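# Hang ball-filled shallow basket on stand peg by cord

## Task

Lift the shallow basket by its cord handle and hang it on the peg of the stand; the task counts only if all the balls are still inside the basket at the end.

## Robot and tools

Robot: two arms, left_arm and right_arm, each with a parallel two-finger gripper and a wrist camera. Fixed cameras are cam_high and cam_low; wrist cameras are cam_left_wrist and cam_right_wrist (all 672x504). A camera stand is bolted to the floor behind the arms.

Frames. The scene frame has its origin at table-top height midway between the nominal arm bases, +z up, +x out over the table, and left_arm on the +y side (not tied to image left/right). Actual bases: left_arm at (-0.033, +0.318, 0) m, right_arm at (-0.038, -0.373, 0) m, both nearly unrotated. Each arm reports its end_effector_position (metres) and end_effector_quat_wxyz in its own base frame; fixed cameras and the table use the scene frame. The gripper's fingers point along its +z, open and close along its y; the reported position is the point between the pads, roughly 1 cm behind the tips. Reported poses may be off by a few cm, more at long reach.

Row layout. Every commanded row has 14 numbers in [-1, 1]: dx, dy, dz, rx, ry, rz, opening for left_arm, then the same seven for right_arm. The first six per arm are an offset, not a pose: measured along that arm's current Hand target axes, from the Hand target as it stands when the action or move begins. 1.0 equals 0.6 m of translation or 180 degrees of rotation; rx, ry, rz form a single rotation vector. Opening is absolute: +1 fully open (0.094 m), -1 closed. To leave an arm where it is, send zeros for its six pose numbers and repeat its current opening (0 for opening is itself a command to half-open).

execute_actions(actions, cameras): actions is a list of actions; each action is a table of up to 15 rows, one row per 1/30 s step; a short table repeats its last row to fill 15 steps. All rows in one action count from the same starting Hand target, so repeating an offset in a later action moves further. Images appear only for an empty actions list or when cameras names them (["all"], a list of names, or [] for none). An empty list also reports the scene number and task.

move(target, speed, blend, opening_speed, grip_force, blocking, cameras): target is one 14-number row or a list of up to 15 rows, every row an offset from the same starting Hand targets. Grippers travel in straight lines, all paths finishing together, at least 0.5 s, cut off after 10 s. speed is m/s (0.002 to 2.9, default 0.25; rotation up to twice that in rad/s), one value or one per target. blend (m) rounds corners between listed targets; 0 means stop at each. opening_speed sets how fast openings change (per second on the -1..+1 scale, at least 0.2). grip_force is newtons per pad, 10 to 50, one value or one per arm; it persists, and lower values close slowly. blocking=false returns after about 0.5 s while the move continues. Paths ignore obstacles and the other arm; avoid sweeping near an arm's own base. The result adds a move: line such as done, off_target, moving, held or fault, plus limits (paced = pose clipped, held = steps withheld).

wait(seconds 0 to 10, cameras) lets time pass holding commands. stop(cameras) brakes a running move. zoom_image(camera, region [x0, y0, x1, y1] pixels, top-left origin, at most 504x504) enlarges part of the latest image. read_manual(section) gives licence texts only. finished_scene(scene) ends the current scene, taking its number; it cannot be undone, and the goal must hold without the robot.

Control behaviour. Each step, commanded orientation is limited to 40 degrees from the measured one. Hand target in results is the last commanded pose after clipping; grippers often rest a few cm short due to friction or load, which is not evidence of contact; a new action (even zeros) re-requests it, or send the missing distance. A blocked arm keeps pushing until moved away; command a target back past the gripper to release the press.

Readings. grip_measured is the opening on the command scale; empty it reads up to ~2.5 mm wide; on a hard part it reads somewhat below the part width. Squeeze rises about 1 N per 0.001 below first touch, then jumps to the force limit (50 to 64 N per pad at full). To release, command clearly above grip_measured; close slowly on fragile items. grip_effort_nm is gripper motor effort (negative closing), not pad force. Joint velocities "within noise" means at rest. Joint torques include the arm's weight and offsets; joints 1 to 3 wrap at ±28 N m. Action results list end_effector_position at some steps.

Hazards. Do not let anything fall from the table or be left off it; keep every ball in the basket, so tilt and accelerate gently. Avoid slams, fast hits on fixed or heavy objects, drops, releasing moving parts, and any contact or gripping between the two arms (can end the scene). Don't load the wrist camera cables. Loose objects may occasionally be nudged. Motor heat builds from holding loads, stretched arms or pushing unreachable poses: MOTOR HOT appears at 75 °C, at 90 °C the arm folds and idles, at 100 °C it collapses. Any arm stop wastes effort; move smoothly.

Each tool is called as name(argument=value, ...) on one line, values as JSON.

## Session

execute_actions(actions=[])

Scene clock: 0.00 s.
left_arm: end_effector_position=(+0.4004, +0.0285, +0.1141) grip_measured=+1.000 grip_effort_nm=n/a end_effector_quat_wxyz=(+0.606, -0.075, +0.790, +0.061) | right_arm: end_effector_position=(+0.3988, -0.0104, +0.0952) grip_measured=+1.000 grip_effort_nm=n/a end_effector_quat_wxyz=(+0.556, +0.042, +0.830, -0.031)
Joint positions: left_arm=[-0.027 1.541 0.364 0.91 -0.213 -0.053 0.094] | right_arm=[0.028 1.51 0.408 0.709 0.125 0.046 0.094]
Joint velocities: within noise
Joint torques (N m): no reading
Heat: left arm: 39 °C; right arm: 29 °C.
Hand target: left_arm +0.4035, +0.0289, +0.1242; +0.618, -0.077, +0.780, +0.060 | right_arm +0.4022, -0.0106, +0.1038; +0.566, +0.043, +0.823, -0.031
Tool commands: left_gripper/opening=+1.0 right_gripper/opening=+1.0

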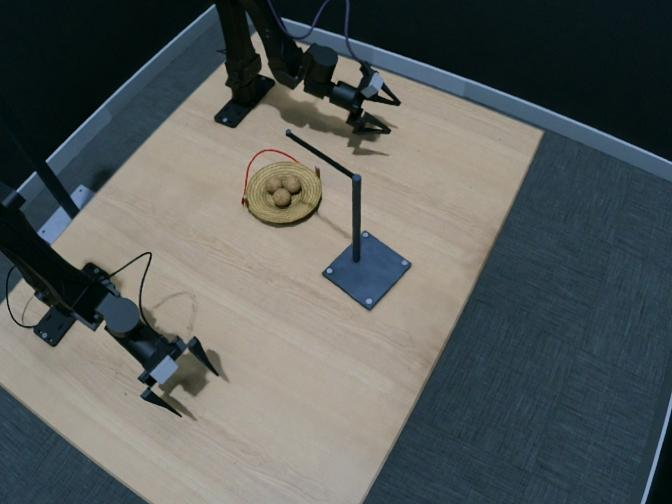

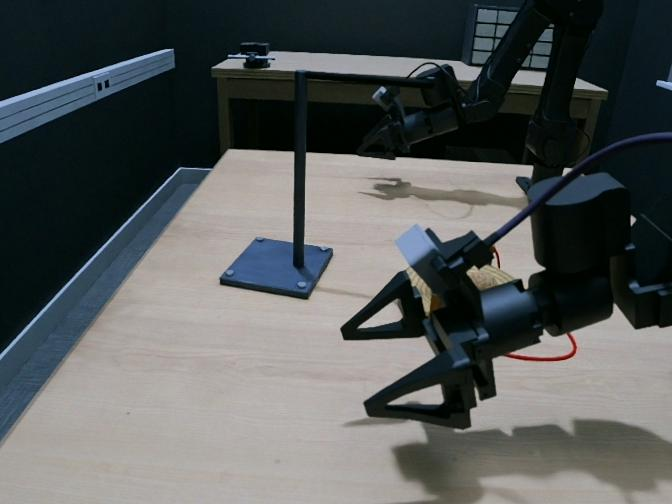

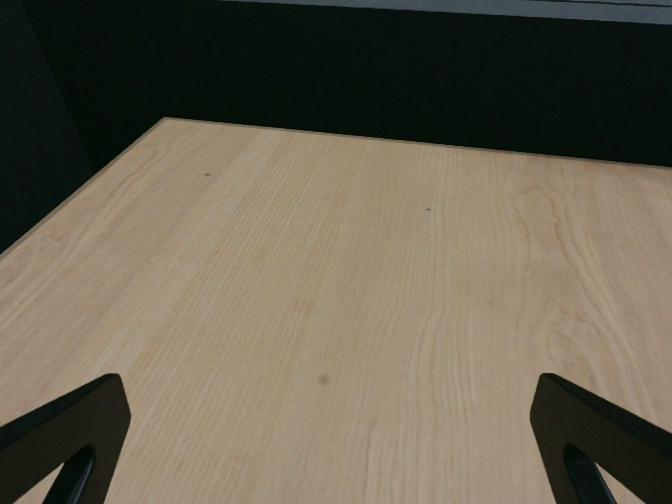

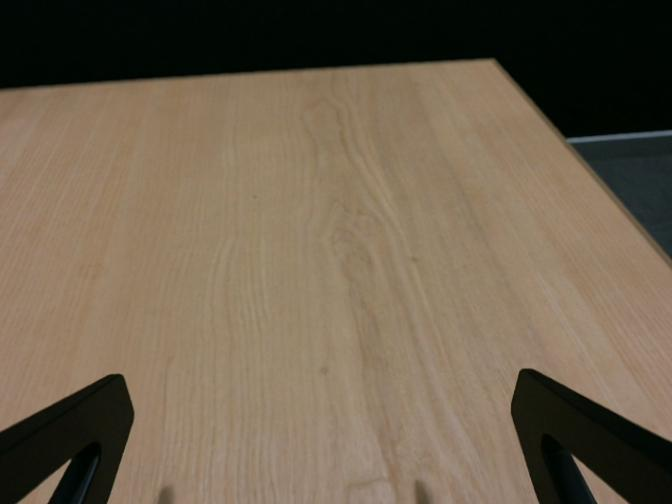

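move(target=[[-0.063,-0.115,-0.387,0.236,0.107,0.3,0.2,-0.15,0.06,-0.25,-0.15,-0.055,-0.012,1],[-0.024,-0.437,-0.374,0.472,0.215,0.597,0.2,-0.232,0.089,-0.433,-0.297,-0.109,-0.023,1]], blend=[0.05,0], cameras=["all"])

Scene clock: 26.80 s.
left_arm: end_effector_position=(+0.2427, -0.2687, +0.1856) grip_measured=+0.201 grip_effort_nm=-0.07 end_effector_quat_wxyz=(+0.028, +0.863, +0.505, +0.004) | right_arm: end_effector_position=(+0.2163, +0.0653, +0.3281) grip_measured=+1.000 grip_effort_nm=-0.01 end_effector_quat_wxyz=(+0.646, -0.250, +0.647, +0.317)
Joint positions: left_arm=[-0.837 1.898 1.927 -1.543 0.004 1.245 0.056] | right_arm=[-0.629 0.578 0.487 0.395 -1.447 0.39 0.094]
Joint torques (N m): left_arm=[-0.31 -6.72 8.29 0.06 -0.03 0.09] | right_arm=[-0.79 0.81 6.12 1.12 0.14 0.1]
Heat: left arm: 40 °C; right arm: 33 °C.
Hand target: left_arm +0.2435, -0.2700, +0.1903; -0.001, +0.866, +0.500, +0.000 | right_arm +0.2161, +0.0636, +0.3264; +0.650, -0.249, +0.645, +0.314
Off the commanded pose: left_arm 0.005 m, 3 deg | right_arm 0.002 m, 1 deg.
joint sent to its limit (left arm) — joint 4 (wrist pitch), lower limit. The joint targets are off in orientation, not in position.
move: off_target (left_arm)

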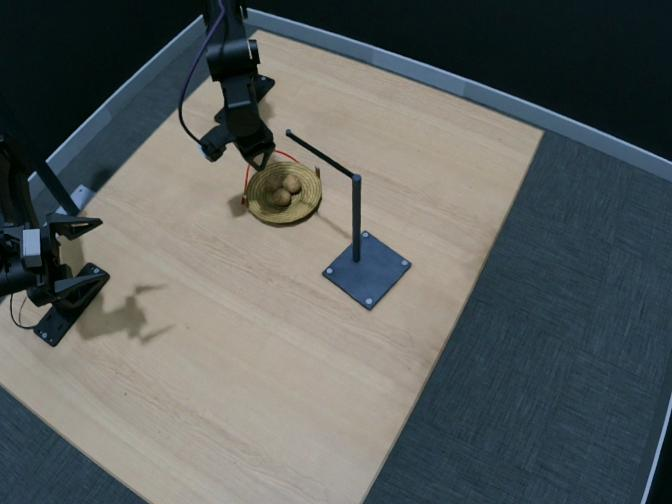

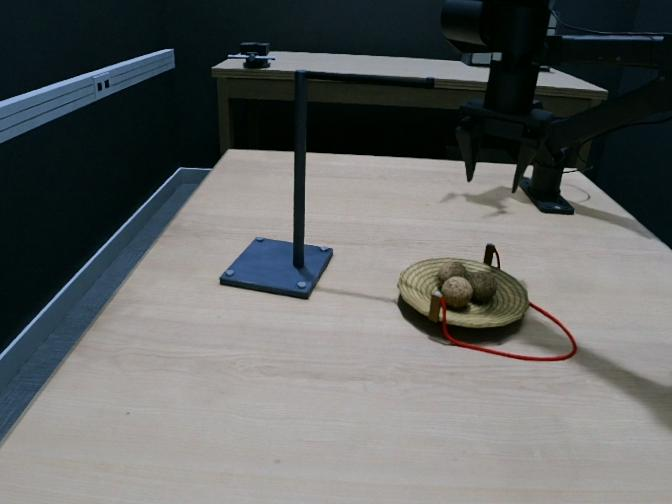

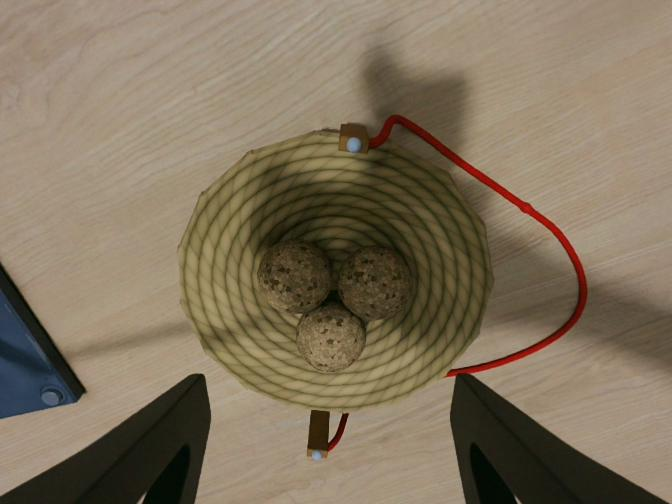

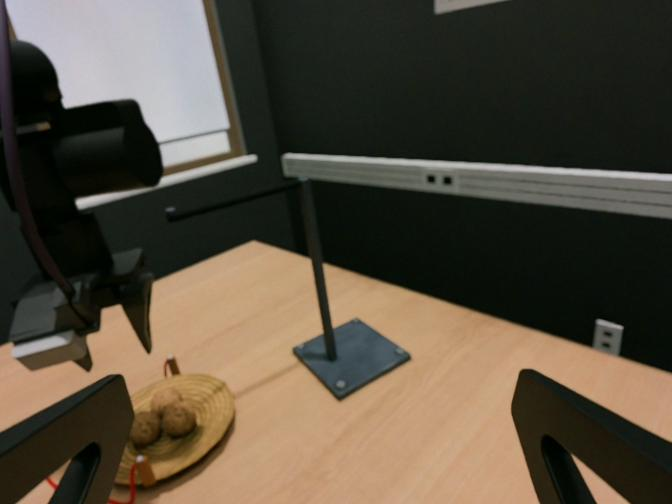

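move(target=[[0.238,-0.22,-0.05,0,0,-0.15,0.2,0,0,0,0,0,0,1],[0.653,-0.268,-0.05,0,0,-0.4,0.2,0,0,0,0,0,0,1],[0.819,-0.748,-0.05,0,0,-0.667,0.2,0,0,0,0,0,0,0.2]], blend=[0.05,0.05,0])

move(target=[0,0,0,0,0,0,0.2,0.289,0.668,0.536,-0.023,0.515,-0.062,0.2], cameras=["all"])

Scene clock: 56.50 s.
left_arm: end_effector_position=(+0.0976, +0.3775, +0.2164) grip_measured=+0.201 grip_effort_nm=-0.07 end_effector_quat_wxyz=(+0.020, -0.001, +0.996, +0.086) | right_arm: end_effector_position=(+0.2163, +0.0653, +0.3282) grip_measured=+0.203 grip_effort_nm=-0.15 end_effector_quat_wxyz=(+0.646, -0.250, +0.647, +0.317)
Joint positions: left_arm=[1.313 1.933 2.09 -1.552 -0.005 1.312 0.056] | right_arm=[-0.629 0.578 0.487 0.395 -1.447 0.39 0.057]
Joint torques (N m): left_arm=[-0.51 -6.89 8.23 0.34 0.04 -0.05] | right_arm=[-0.7 0.46 6.63 0.97 0.11 0.04]
Heat: left arm: 40 °C; right arm: 33 °C.
Hand target: left_arm +0.1010, +0.3799, +0.2212; +0.000, +0.000, +1.000, +0.001 | right_arm +0.2162, +0.0637, +0.3264; +0.649, -0.249, +0.647, +0.312
Off the commanded pose: left_arm 0.006 m, 10 deg | right_arm 0.002 m, 1 deg.
joint sent to its limit (left arm) — joint 4 (wrist pitch), lower limit. The joint targets are off in orientation, not in position.
move: off_target (left_arm)

Scene clock: 60.63 s.
left_arm: end_effector_position=(+0.0976, +0.3775, +0.2164) grip_measured=+0.201 grip_effort_nm=-0.07 end_effector_quat_wxyz=(+0.020, -0.001, +0.996, +0.086) | right_arm: end_effector_position=(+0.1400, +0.5753, +0.1922) grip_measured=+0.203 grip_effort_nm=-0.15 end_effector_quat_wxyz=(+0.198, -0.456, +0.841, +0.214)
Joint positions: left_arm=[1.313 1.933 2.09 -1.552 -0.005 1.312 0.056] | right_arm=[1.332 2.532 2.835 -1.282 0.006 0.336 0.057]
Joint torques (N m): left_arm=[-0.49 -6.89 8.23 0.34 0.04 -0.04] | right_arm=[0.54 -14.06 9.76 1.21 -0.04 0.13]
Heat: left arm: 41 °C; right arm: 33 °C.
Hand target: left_arm +0.1010, +0.3799, +0.2212; +0.000, +0.000, +1.000, +0.001 | right_arm +0.1387, +0.5851, +0.1985; -0.003, -0.474, +0.881, -0.001
Off the commanded pose: left_arm 0.006 m, 10 deg | right_arm 0.012 m, 34 deg.
elbow stopped short (right arm): the move would have taken joint 3 (elbow) straighter than the controller allows.
joint sent to its limit (left arm) — joint 4 (wrist pitch), lower limit. The joint targets are off in orientation, not in position.
move: off_target (left_arm, right_arm)

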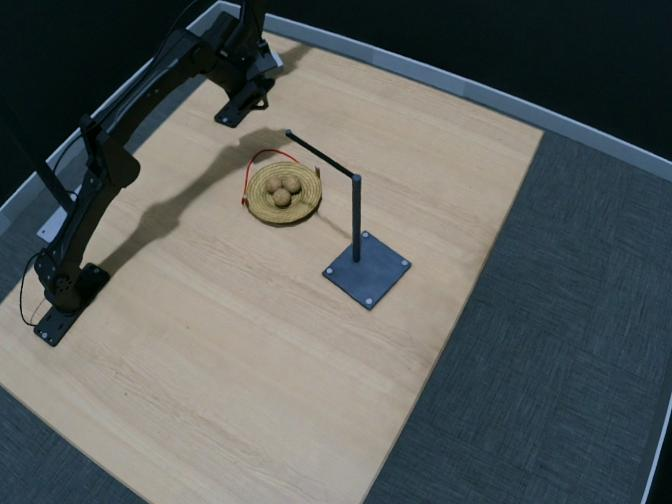

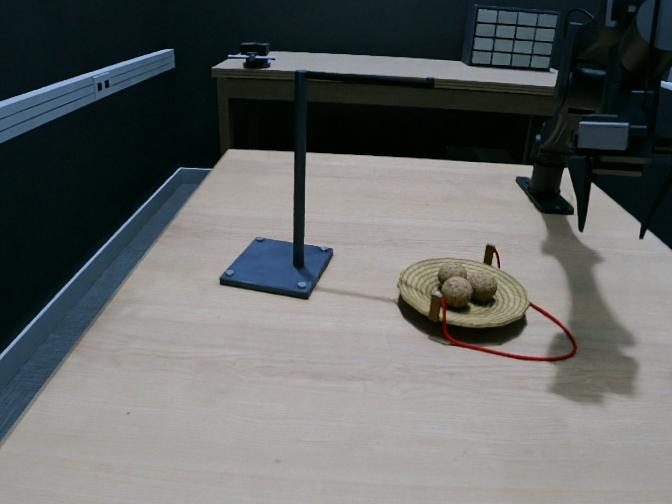

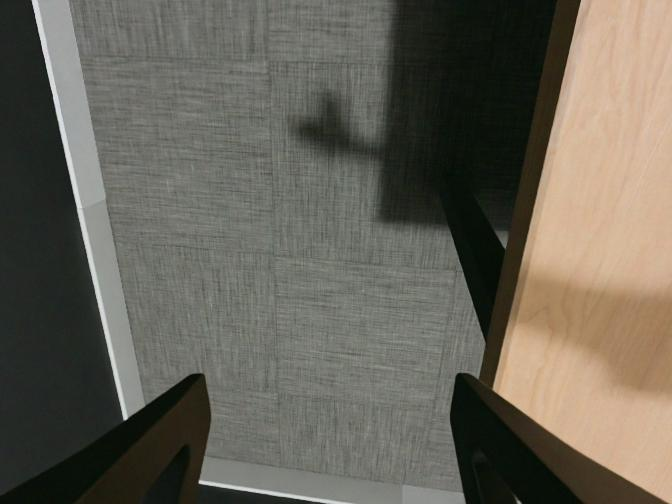

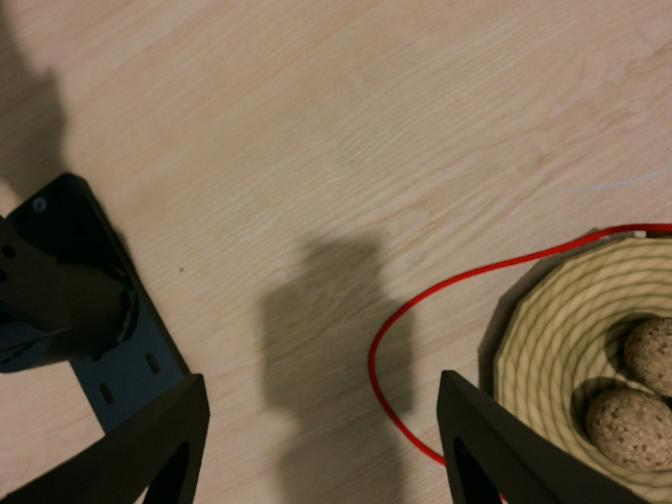

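move(target=[0,0,0,0,0,0,0.2,0.01,0,0.263,0,-0.178,0,-0.1], speed=0.12, cameras=["cam_low","cam_right_wrist"])

Scene clock: 74.30 s.
left_arm: end_effector_position=(+0.0976, +0.3775, +0.2164) grip_measured=+0.201 grip_effort_nm=-0.07 end_effector_quat_wxyz=(+0.020, -0.001, +0.996, +0.086) | right_arm: end_effector_position=(+0.1367, +0.5767, +0.0394) grip_measured=-0.097 grip_effort_nm=-0.15 end_effector_quat_wxyz=(+0.231, -0.460, +0.848, +0.126)
Joint positions: left_arm=[1.313 1.933 2.09 -1.552 -0.005 1.312 0.056] | right_arm=[1.397 2.451 2.091 -0.713 0.201 0.352 0.042]
Joint torques (N m): left_arm=[-0.51 -6.87 8.23 0.34 0.04 -0.05] | right_arm=[0.92 -16.06 6.26 1.05 0.21 0.13]
Heat: left arm: 41 °C; right arm: 34 °C.
Hand target: left_arm +0.1010, +0.3799, +0.2212; +0.000, +0.000, +1.000, +0.001 | right_arm +0.1347, +0.5793, +0.0409; +0.240, -0.456, +0.847, +0.130
Off the commanded pose: left_arm 0.006 m, 10 deg | right_arm 0.004 m, 1 deg.
joint sent to its limit (left arm) — joint 4 (wrist pitch), lower limit. The joint targets are off in orientation, not in position.
move: off_target (left_arm)
Images, in order (width x height): cam_low 672x504, cam_right_wrist 672x504.

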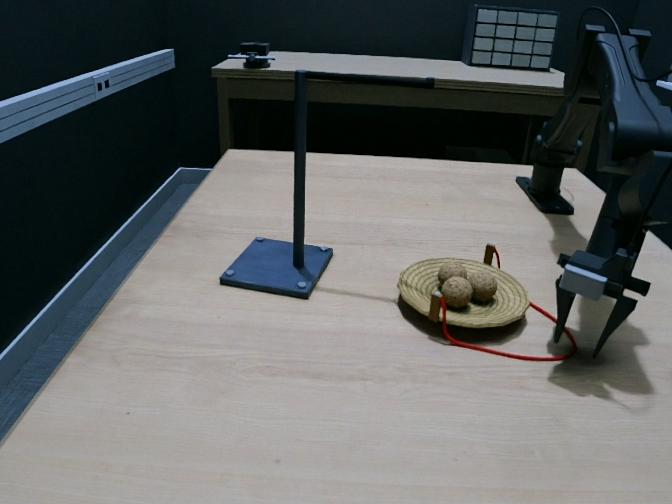

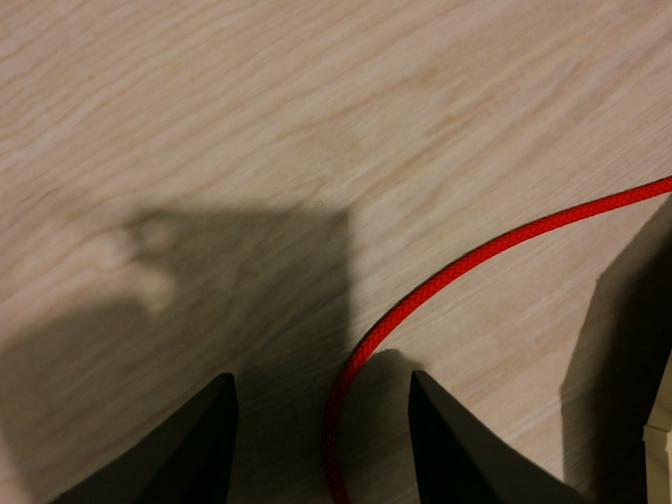

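move(target=[0,0,0,0,0,0,0.2,0.022,0,0.0373,0,0,0,-0.3], speed=0.05, cameras=["cam_low","cam_right_wrist"])

zoom_image(camera="cam_low", region=[500, 230, 672, 390])

Scene clock: 81.33 s.
left_arm: end_effector_position=(+0.0976, +0.3775, +0.2164) grip_measured=+0.201 grip_effort_nm=-0.07 end_effector_quat_wxyz=(+0.020, -0.001, +0.996, +0.086) | right_arm: end_effector_position=(+0.1379, +0.5810, +0.0284) grip_measured=-0.297 grip_effort_nm=-0.15 end_effector_quat_wxyz=(+0.242, -0.456, +0.846, +0.137)
Joint positions: left_arm=[1.313 1.933 2.09 -1.552 -0.005 1.312 0.056] | right_arm=[1.397 2.451 2.031 -0.622 0.203 0.353 0.033]
Joint torques (N m): left_arm=[-0.5 -6.87 8.24 0.34 0.04 -0.05] | right_arm=[0.85 -14.01 5.85 1.07 0.17 0.05]
Heat: left arm: 41 °C; right arm: 34 °C.
Hand target: left_arm +0.1010, +0.3799, +0.2212; +0.000, +0.000, +1.000, +0.001 | right_arm +0.1349, +0.5798, +0.0149; +0.240, -0.456, +0.847, +0.130
Off the commanded pose: left_arm 0.006 m, 10 deg | right_arm 0.014 m, 1 deg.
joint sent to its limit (left arm) — joint 4 (wrist pitch), lower limit. The joint targets are off in orientation, not in position.
move: off_target (left_arm, right_arm)
Images, in order (width x height): cam_low 672x504, cam_right_wrist 672x504.

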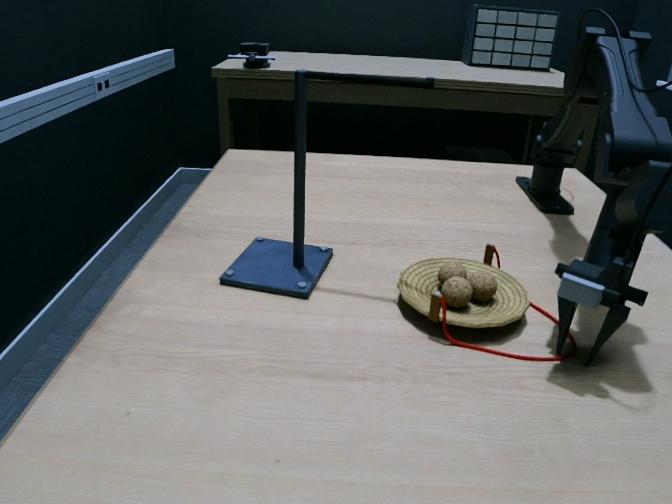

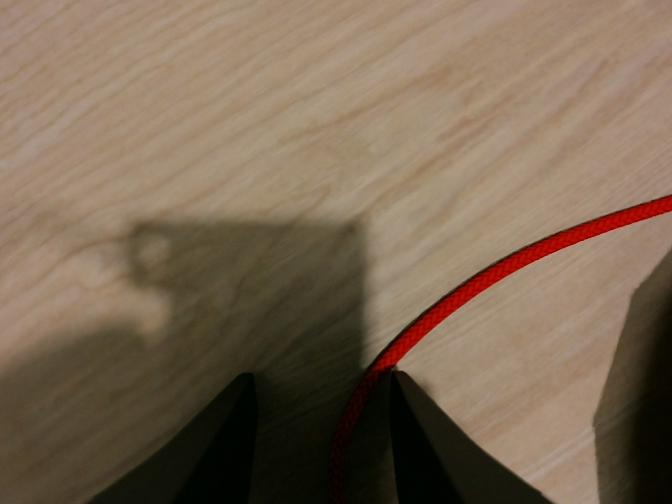

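Scaled by 2.930.

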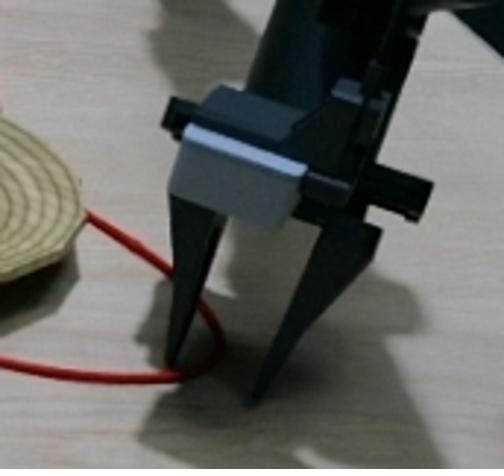

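move(target=[[0,0,0,0,0,0,0.2,-0.0133,-0.013,-0.023,0,0,0,-0.3],[0,0,0,0,0,0,0.2,-0.004,-0.013,-0.0072,0,0,0,-0.3]], speed=0.05, cameras=["cam_right_wrist"])

Scene clock: 85.60 s.
left_arm: end_effector_position=(+0.0976, +0.3775, +0.2164) grip_measured=+0.201 grip_effort_nm=-0.07 end_effector_quat_wxyz=(+0.020, -0.001, +0.996, +0.086) | right_arm: end_effector_position=(+0.1381, +0.5823, +0.0272) grip_measured=-0.297 grip_effort_nm=-0.15 end_effector_quat_wxyz=(+0.244, -0.455, +0.845, +0.140)
Joint positions: left_arm=[1.313 1.933 2.09 -1.552 -0.005 1.312 0.056] | right_arm=[1.397 2.451 2.022 -0.605 0.203 0.353 0.033]
Joint torques (N m): left_arm=[-0.51 -6.89 8.24 0.34 0.04 -0.05] | right_arm=[-0.53 -15.64 5.2 0.89 0.13 -0.05]
Heat: left arm: 41 °C; right arm: 34 °C.
Hand target: left_arm +0.1010, +0.3799, +0.2212; +0.000, +0.000, +1.000, +0.001 | right_arm +0.1412, +0.5752, +0.0198; +0.240, -0.456, +0.847, +0.130
Off the commanded pose: left_arm 0.006 m, 10 deg | right_arm 0.011 m, 1 deg.
joint sent to its limit (left arm) — joint 4 (wrist pitch), lower limit. The joint targets are off in orientation, not in position.
move: off_target (left_arm, right_arm)
Images, in order (width x height): cam_right_wrist 672x504.

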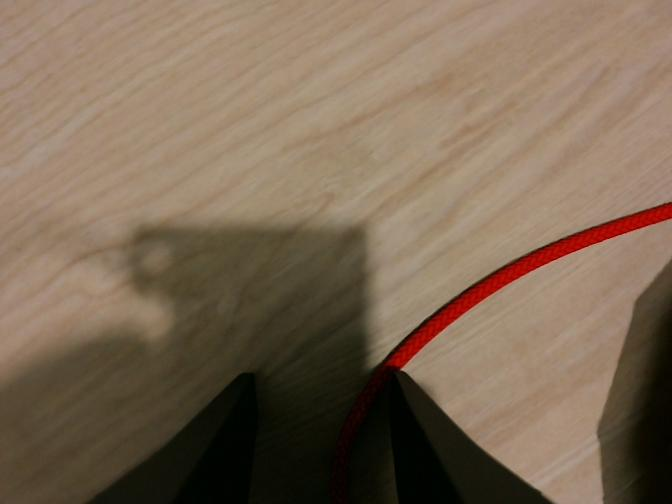

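move(target=[[0,0,0,0,0,0,0.2,-0.025,-0.012,-0.043,0,0,0,-0.2]], speed=0.08, cameras=["cam_right_wrist"])

Scene clock: 88.83 s.
left_arm: end_effector_position=(+0.0976, +0.3775, +0.2164) grip_measured=+0.201 grip_effort_nm=-0.07 end_effector_quat_wxyz=(+0.020, -0.001, +0.996, +0.086) | right_arm: end_effector_position=(+0.1414, +0.5763, +0.0273) grip_measured=-0.203 grip_effort_nm=0.12 end_effector_quat_wxyz=(+0.238, -0.455, +0.848, +0.132)
Joint positions: left_arm=[1.313 1.933 2.09 -1.552 -0.005 1.312 0.056] | right_arm=[1.389 2.445 2.022 -0.632 0.2 0.352 0.037]
Joint torques (N m): left_arm=[-0.51 -6.87 8.23 0.34 0.04 -0.05] | right_arm=[-0.61 -18.88 8.9 0.34 0.12 -0.14]
Heat: left arm: 41 °C; right arm: 35 °C.
Hand target: left_arm +0.1010, +0.3799, +0.2212; +0.000, +0.000, +1.000, +0.001 | right_arm +0.1469, +0.5706, +0.0495; +0.240, -0.456, +0.847, +0.130
Off the commanded pose: left_arm 0.006 m, 10 deg | right_arm 0.024 m, 0 deg.
joint sent to its limit (left arm) — joint 4 (wrist pitch), lower limit. The joint targets are off in orientation, not in position.
move: off_target (left_arm, right_arm)
Images, in order (width x height): cam_right_wrist 672x504.

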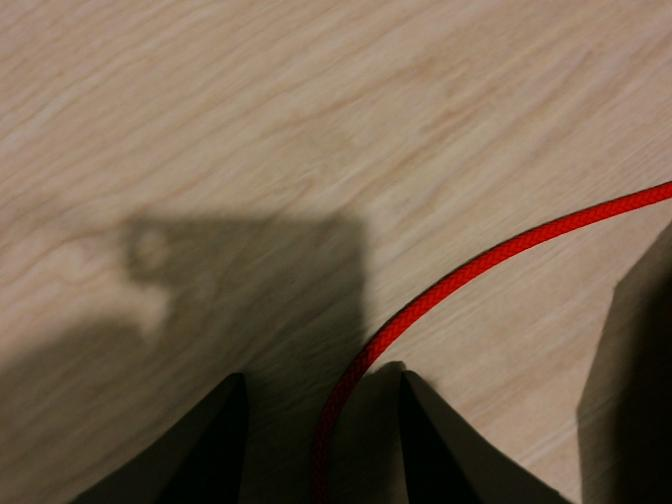

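move(target=[[0,0,0,0,0,0,0.2,0.021,0,0.035,0,0,0,-0.3],[0,0,0,0,0,0,0.2,0.021,0,0.035,0,0,0,-1]], speed=0.05, cameras=["cam_low","cam_right_wrist"])

Scene clock: 93.37 s.
left_arm: end_effector_position=(+0.0976, +0.3775, +0.2164) grip_measured=+0.201 grip_effort_nm=-0.07 end_effector_quat_wxyz=(+0.020, -0.001, +0.996, +0.086) | right_arm: end_effector_position=(+0.1413, +0.5806, +0.0274) grip_measured=-0.984 grip_effort_nm=-0.87 end_effector_quat_wxyz=(+0.243, -0.454, +0.845, +0.142)
Joint positions: left_arm=[1.313 1.933 2.09 -1.552 -0.005 1.312 0.056] | right_arm=[1.389 2.443 2.009 -0.597 0.195 0.349 0.001]
Joint torques (N m): left_arm=[-0.51 -6.89 8.23 0.34 0.04 -0.05] | right_arm=[-0.75 -16.81 4.85 0.75 0.14 -0.1]
Heat: left arm: 41 °C; right arm: 35 °C.
Hand target: left_arm +0.1010, +0.3799, +0.2212; +0.000, +0.000, +1.000, +0.001 | right_arm +0.1470, +0.5709, +0.0251; +0.240, -0.456, +0.847, +0.130
Off the commanded pose: left_arm 0.006 m, 10 deg | right_arm 0.012 m, 1 deg.
joint sent to its limit (left arm) — joint 4 (wrist pitch), lower limit. The joint targets are off in orientation, not in position.
move: off_target (left_arm, right_arm)
Images, in order (width x height): cam_low 672x504, cam_right_wrist 672x504.

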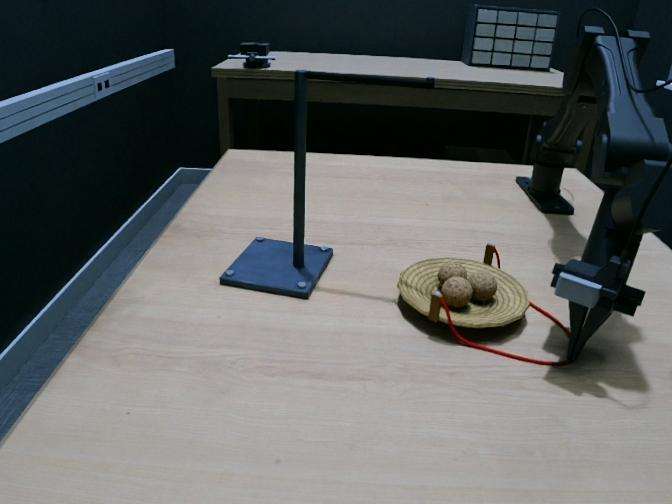

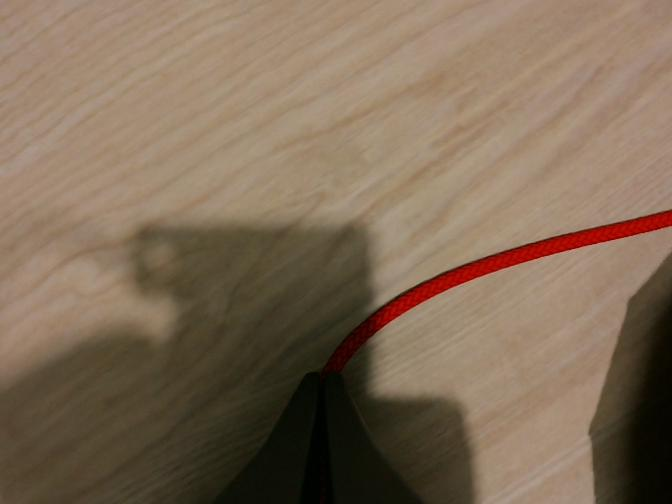

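move(target=[[0,0,0,0,0,0,0.2,-0.1,-0.111,-0.193,0,0,0,-1],[0,0,0,0,0,0,0.2,-0.149,-0.234,-0.3,0,0,0,-1]], speed=0.1, blend=[0.03,0], cameras=["cam_high","cam_low","cam_right_wrist"])

Scene clock: 100.27 s.
left_arm: end_effector_position=(+0.0976, +0.3775, +0.2164) grip_measured=+0.201 grip_effort_nm=-0.07 end_effector_quat_wxyz=(+0.020, -0.001, +0.996, +0.086) | right_arm: end_effector_position=(+0.2538, +0.4786, +0.2030) grip_measured=-0.984 grip_effort_nm=-0.87 end_effector_quat_wxyz=(+0.223, -0.455, +0.854, +0.117)
Joint positions: left_arm=[1.313 1.933 2.09 -1.552 -0.005 1.312 0.056] | right_arm=[1.102 2.266 2.436 -1.235 0.063 0.107 0.001]
Joint torques (N m): left_arm=[-0.51 -6.89 8.23 0.34 0.04 -0.05] | right_arm=[-0.25 -15.61 10.22 0.77 0.01 -0.12]
Heat: left arm: 41 °C; right arm: 37 °C.
Hand target: left_arm +0.1010, +0.3799, +0.2212; +0.000, +0.000, +1.000, +0.001 | right_arm +0.2543, +0.4780, +0.2251; +0.240, -0.456, +0.847, +0.130
Off the commanded pose: left_arm 0.006 m, 10 deg | right_arm 0.022 m, 3 deg.
joint sent to its limit (left arm) — joint 4 (wrist pitch), lower limit. The joint targets are off in orientation, not in position.
move: off_target (left_arm, right_arm)
Images, in order (width x height): cam_high 672x504, cam_low 672x504, cam_right_wrist 672x504.

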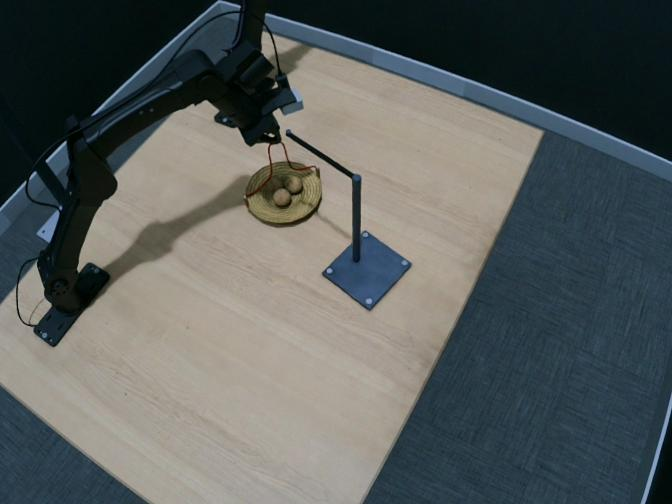

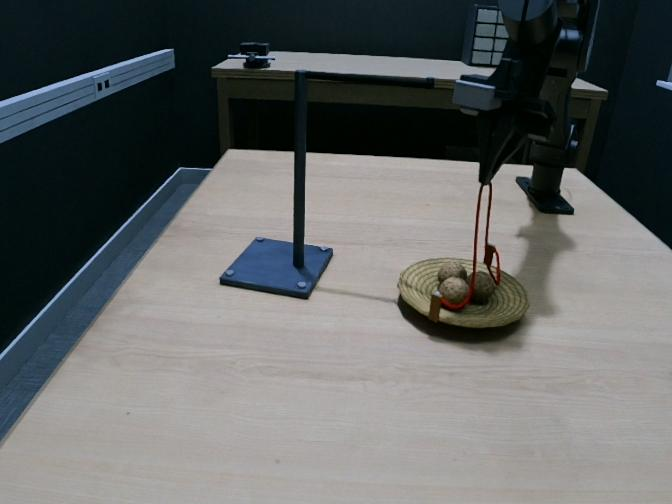

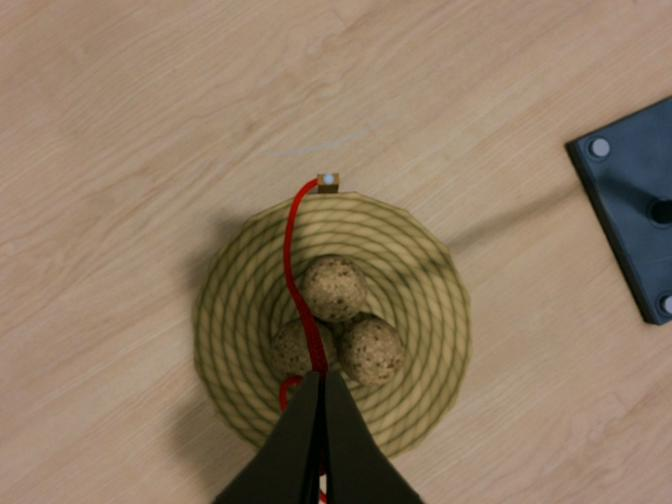

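move(target=[0,0,0,0,0,0,0.2,-0.07,0.0,-0.1135,0,0,0,-1], speed=0.04, cameras=["cam_high","cam_low","cam_right_wrist"])

zoom_image(camera="cam_low", region=[380, 100, 560, 340])

Scene clock: 107.83 s.
left_arm: end_effector_position=(+0.0976, +0.3775, +0.2164) grip_measured=+0.201 grip_effort_nm=-0.07 end_effector_quat_wxyz=(+0.020, -0.001, +0.996, +0.086) | right_arm: end_effector_position=(+0.2540, +0.4794, +0.2613) grip_measured=-0.984 grip_effort_nm=-0.87 end_effector_quat_wxyz=(+0.262, -0.451, +0.841, +0.144)
Joint positions: left_arm=[1.313 1.933 2.09 -1.552 -0.005 1.312 0.056] | right_arm=[1.102 2.368 2.837 -1.435 0.062 0.097 0.001]
Joint torques (N m): left_arm=[-0.53 -6.87 8.23 0.35 0.04 -0.04] | right_arm=[0.02 -18.81 8.88 1.27 -0.03 -0.1]
Heat: left arm: 41 °C; right arm: 39 °C.
Hand target: left_arm +0.1010, +0.3799, +0.2212; +0.000, +0.000, +1.000, +0.001 | right_arm +0.2544, +0.4780, +0.3052; +0.240, -0.456, +0.847, +0.130
Off the commanded pose: left_arm 0.006 m, 10 deg | right_arm 0.044 m, 3 deg.
elbow stopped short (right arm): the move would have taken joint 3 (elbow) straighter than the controller allows.
joint sent to its limit (left arm) — joint 4 (wrist pitch), lower limit. The joint targets are off in orientation, not in position.
move: off_target (left_arm, right_arm)
Images, in order (width x height): cam_high 672x504, cam_low 672x504, cam_right_wrist 672x504.

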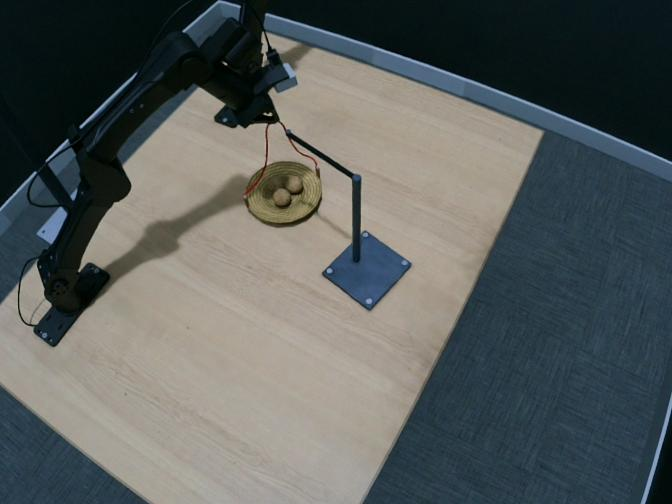

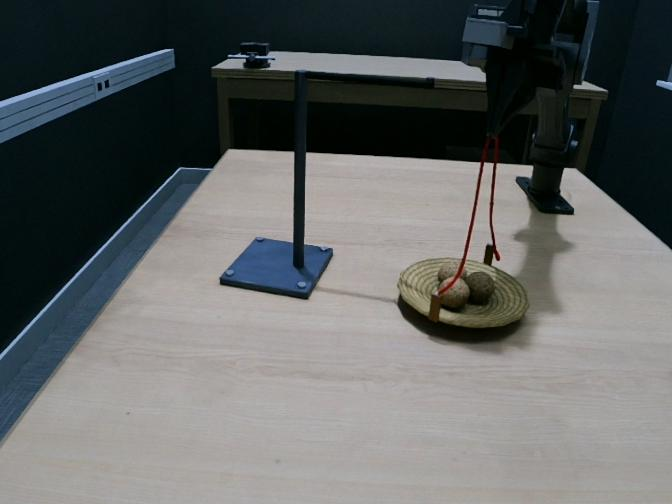

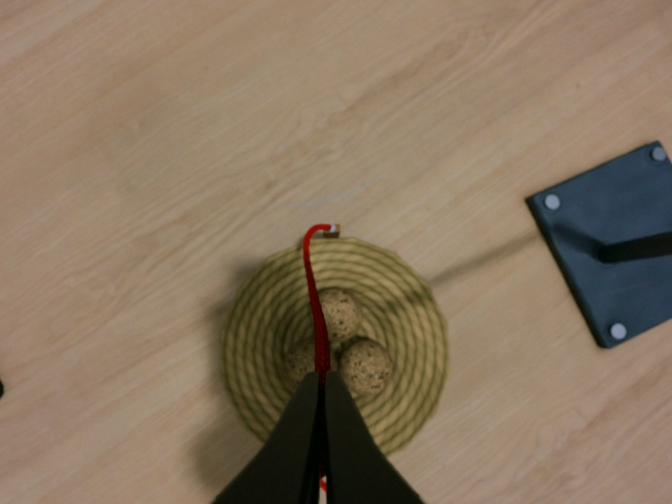

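Scaled by 2.100.

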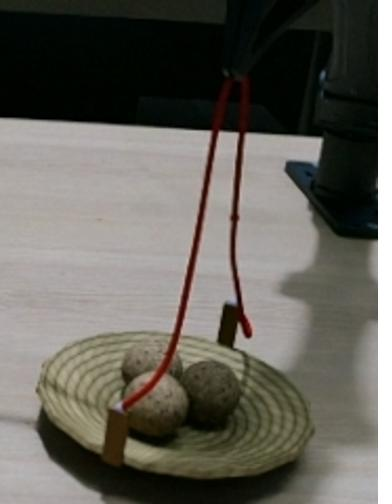

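move(target=[0,0,0,0,0,0,0.2,0,0,0,-0.067,-0.139,-0.109,-1], speed=0.08, cameras=["cam_high","cam_low","cam_right_wrist"])

zoom_image(camera="cam_low", region=[380, 50, 560, 340])

Scene clock: 122.70 s.
left_arm: end_effector_position=(+0.0976, +0.3775, +0.2164) grip_measured=+0.201 grip_effort_nm=-0.07 end_effector_quat_wxyz=(+0.020, -0.001, +0.996, +0.086) | right_arm: end_effector_position=(+0.2550, +0.4838, +0.2764) grip_measured=-0.984 grip_effort_nm=-0.87 end_effector_quat_wxyz=(+0.356, -0.579, +0.686, +0.258)
Joint positions: left_arm=[1.313 1.933 2.09 -1.552 -0.005 1.312 0.056] | right_arm=[1 1.928 1.952 -0.711 -0.258 -0.28 0.001]
Joint torques (N m): left_arm=[-0.51 -6.87 8.23 0.34 0.04 -0.04] | right_arm=[-0.61 -16.44 6.68 1.65 -0.18 -0.13]
Heat: left arm: 41 °C; right arm: 45 °C.
Hand target: left_arm +0.1010, +0.3799, +0.2212; +0.000, +0.000, +1.000, +0.001 | right_arm +0.2542, +0.4781, +0.3052; +0.386, -0.576, +0.668, +0.269
Off the commanded pose: left_arm 0.006 m, 10 deg | right_arm 0.029 m, 4 deg.
joint sent to its limit (left arm) — joint 4 (wrist pitch), lower limit. The joint targets are off in orientation, not in position.
move: off_target (left_arm, right_arm)
Images, in order (width x height): cam_high 672x504, cam_low 672x504, cam_right_wrist 672x504.

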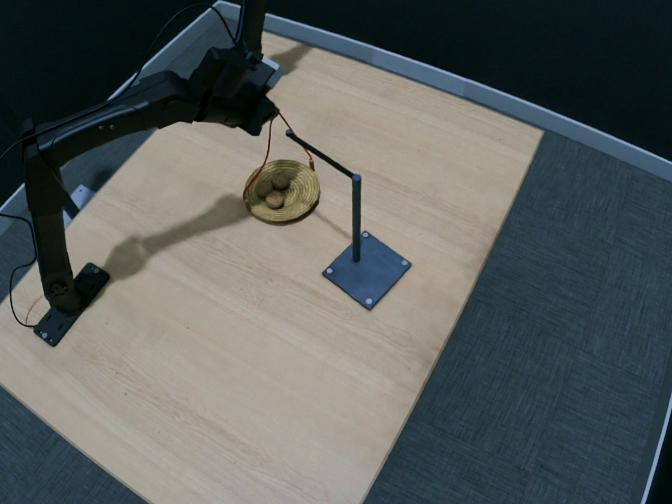

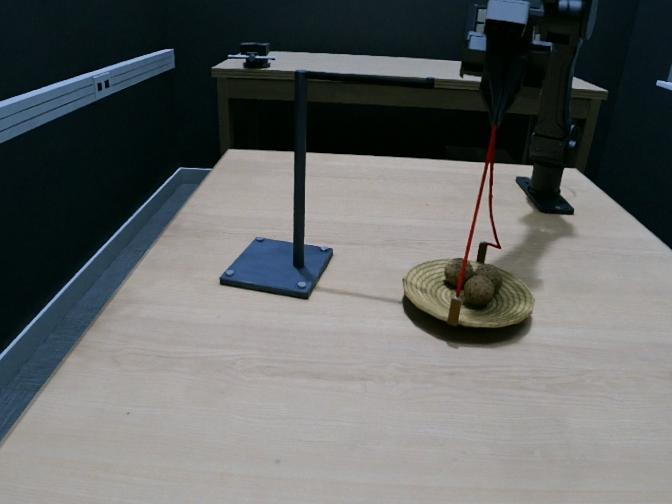

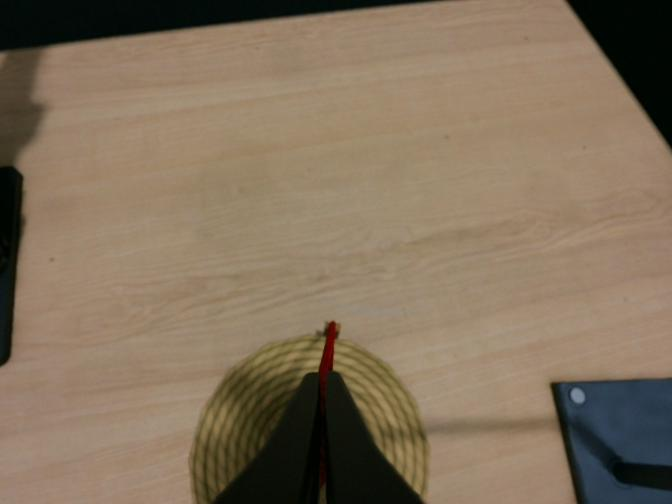

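Scaled by 1.738.

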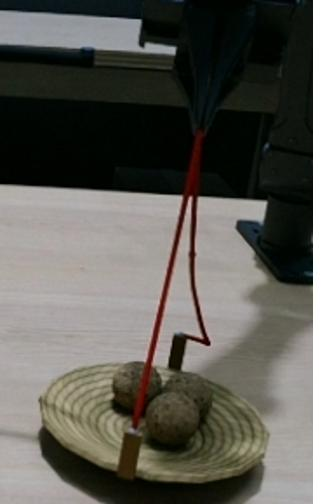

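move(target=[0,0,0,0,0,0,0.2,-0.048,-0.005,-0.0325,0,0,0,-1], speed=0.02, cameras=["cam_high","cam_low","cam_right_wrist"])

zoom_image(camera="cam_low", region=[380, 50, 560, 340])

Scene clock: 129.60 s.
left_arm: end_effector_position=(+0.0976, +0.3775, +0.2164) grip_measured=+0.201 grip_effort_nm=-0.07 end_effector_quat_wxyz=(+0.020, -0.001, +0.996, +0.086) | right_arm: end_effector_position=(+0.2488, +0.4743, +0.3212) grip_measured=-0.984 grip_effort_nm=-0.87 end_effector_quat_wxyz=(+0.364, -0.578, +0.682, +0.261)
Joint positions: left_arm=[1.313 1.933 2.09 -1.552 -0.005 1.312 0.056] | right_arm=[1 1.933 2.133 -0.87 -0.259 -0.281 0.001]
Joint torques (N m): left_arm=[-0.51 -6.87 8.24 0.34 0.04 -0.05] | right_arm=[-0.46 -10.56 11.23 1.52 -0.26 -0.1]
Heat: left arm: 41 °C; right arm: 43 °C.
Hand target: left_arm +0.1010, +0.3799, +0.2212; +0.000, +0.000, +1.000, +0.001 | right_arm +0.2543, +0.4780, +0.3400; +0.386, -0.576, +0.668, +0.269
Off the commanded pose: left_arm 0.006 m, 10 deg | right_arm 0.020 m, 3 deg.
joint sent to its limit (left arm) — joint 4 (wrist pitch), lower limit. The joint targets are off in orientation, not in position.
move: off_target (left_arm, right_arm)
Images, in order (width x height): cam_high 672x504, cam_low 672x504, cam_right_wrist 672x504.

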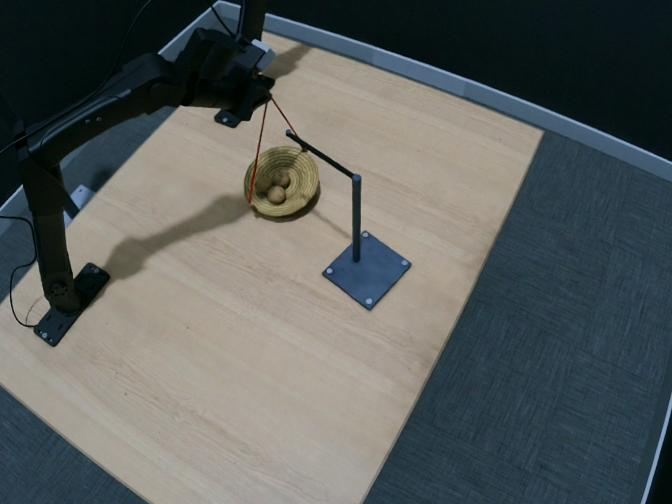

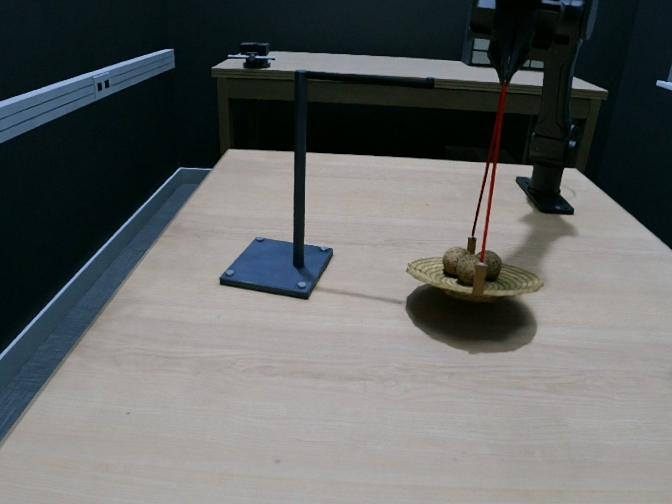

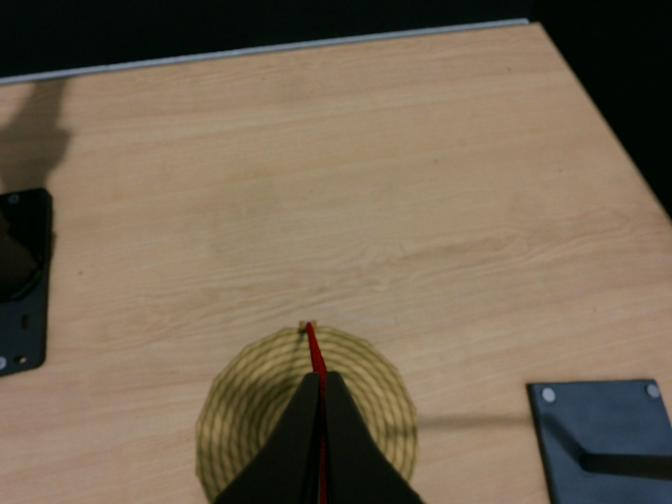

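Scaled by 1.738.

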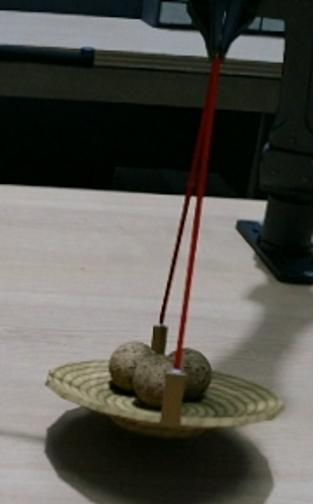

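move(target=[[-0.417,-0.217,-0.032,0.13,-0.225,0.13,0.2,0,0,0,0,0,0,-1],[-0.232,-0.6,-0.032,0.26,-0.449,0.26,0.2,0,0,0,0,0,0,-1]], blend=[0.06,0], cameras=["all"])

Scene clock: 143.93 s.
left_arm: end_effector_position=(+0.2401, +0.0215, +0.2312) grip_measured=+0.201 grip_effort_nm=-0.07 end_effector_quat_wxyz=(+0.589, +0.283, +0.719, -0.234) | right_arm: end_effector_position=(+0.2488, +0.4743, +0.3212) grip_measured=-0.984 grip_effort_nm=-0.87 end_effector_quat_wxyz=(+0.364, -0.578, +0.682, +0.261)
Joint positions: left_arm=[0.903 1.343 0.924 -1.557 1.356 1.982 0.056] | right_arm=[1 1.933 2.133 -0.87 -0.259 -0.281 0.001]
Joint torques (N m): left_arm=[-0.4 -3.89 4.88 -0.36 1.01 0.18] | right_arm=[-0.77 -10.88 11.22 1.49 -0.17 -0.11]
Heat: left arm: 41 °C; right arm: 41 °C.
Hand target: left_arm +0.2403, +0.0200, +0.2399; +0.611, +0.354, +0.613, -0.354 | right_arm +0.2543, +0.4780, +0.3401; +0.386, -0.576, +0.668, +0.269
Off the commanded pose: left_arm 0.009 m, 20 deg | right_arm 0.020 m, 3 deg.
joint sent to its limit (left arm) — joint 4 (wrist pitch), lower limit. The joint targets are off in orientation, not in position.
move: off_target (left_arm, right_arm)

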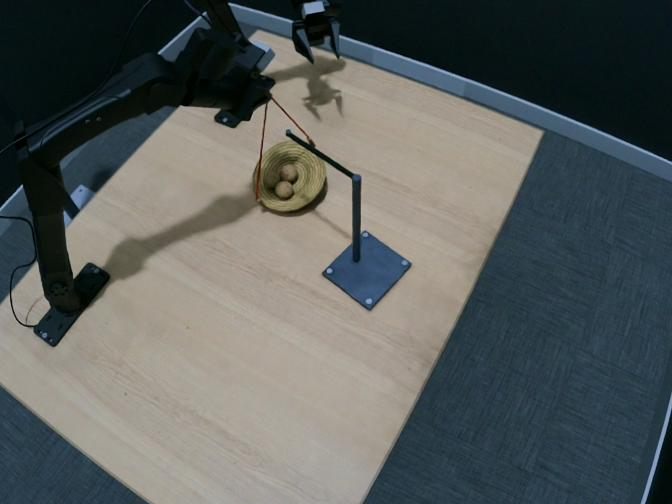

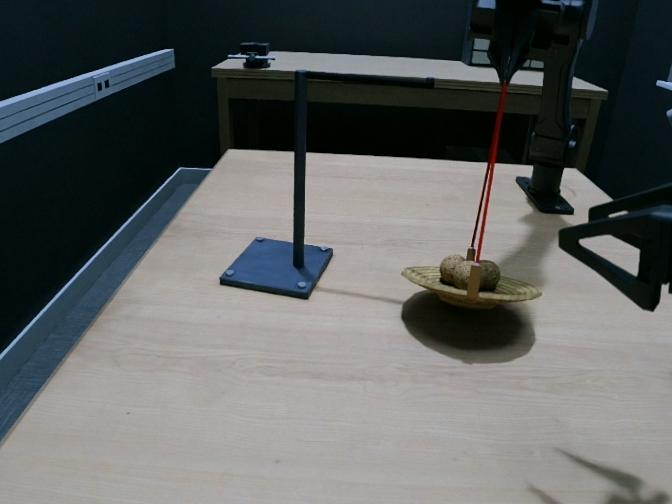

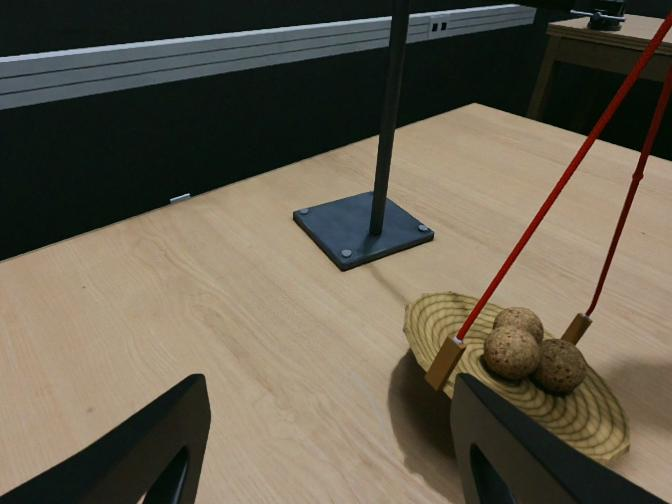

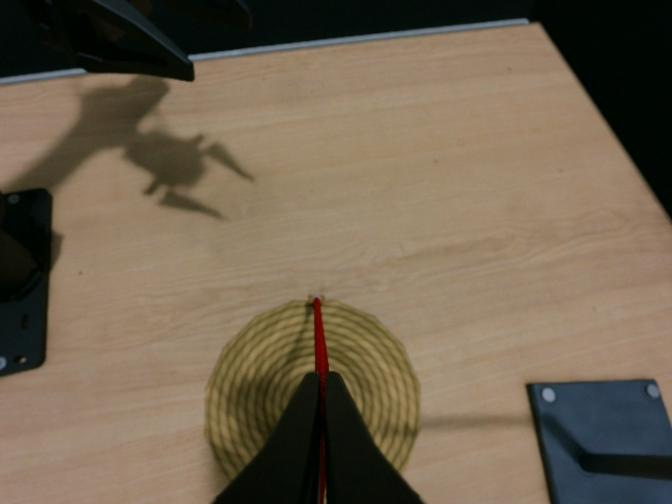

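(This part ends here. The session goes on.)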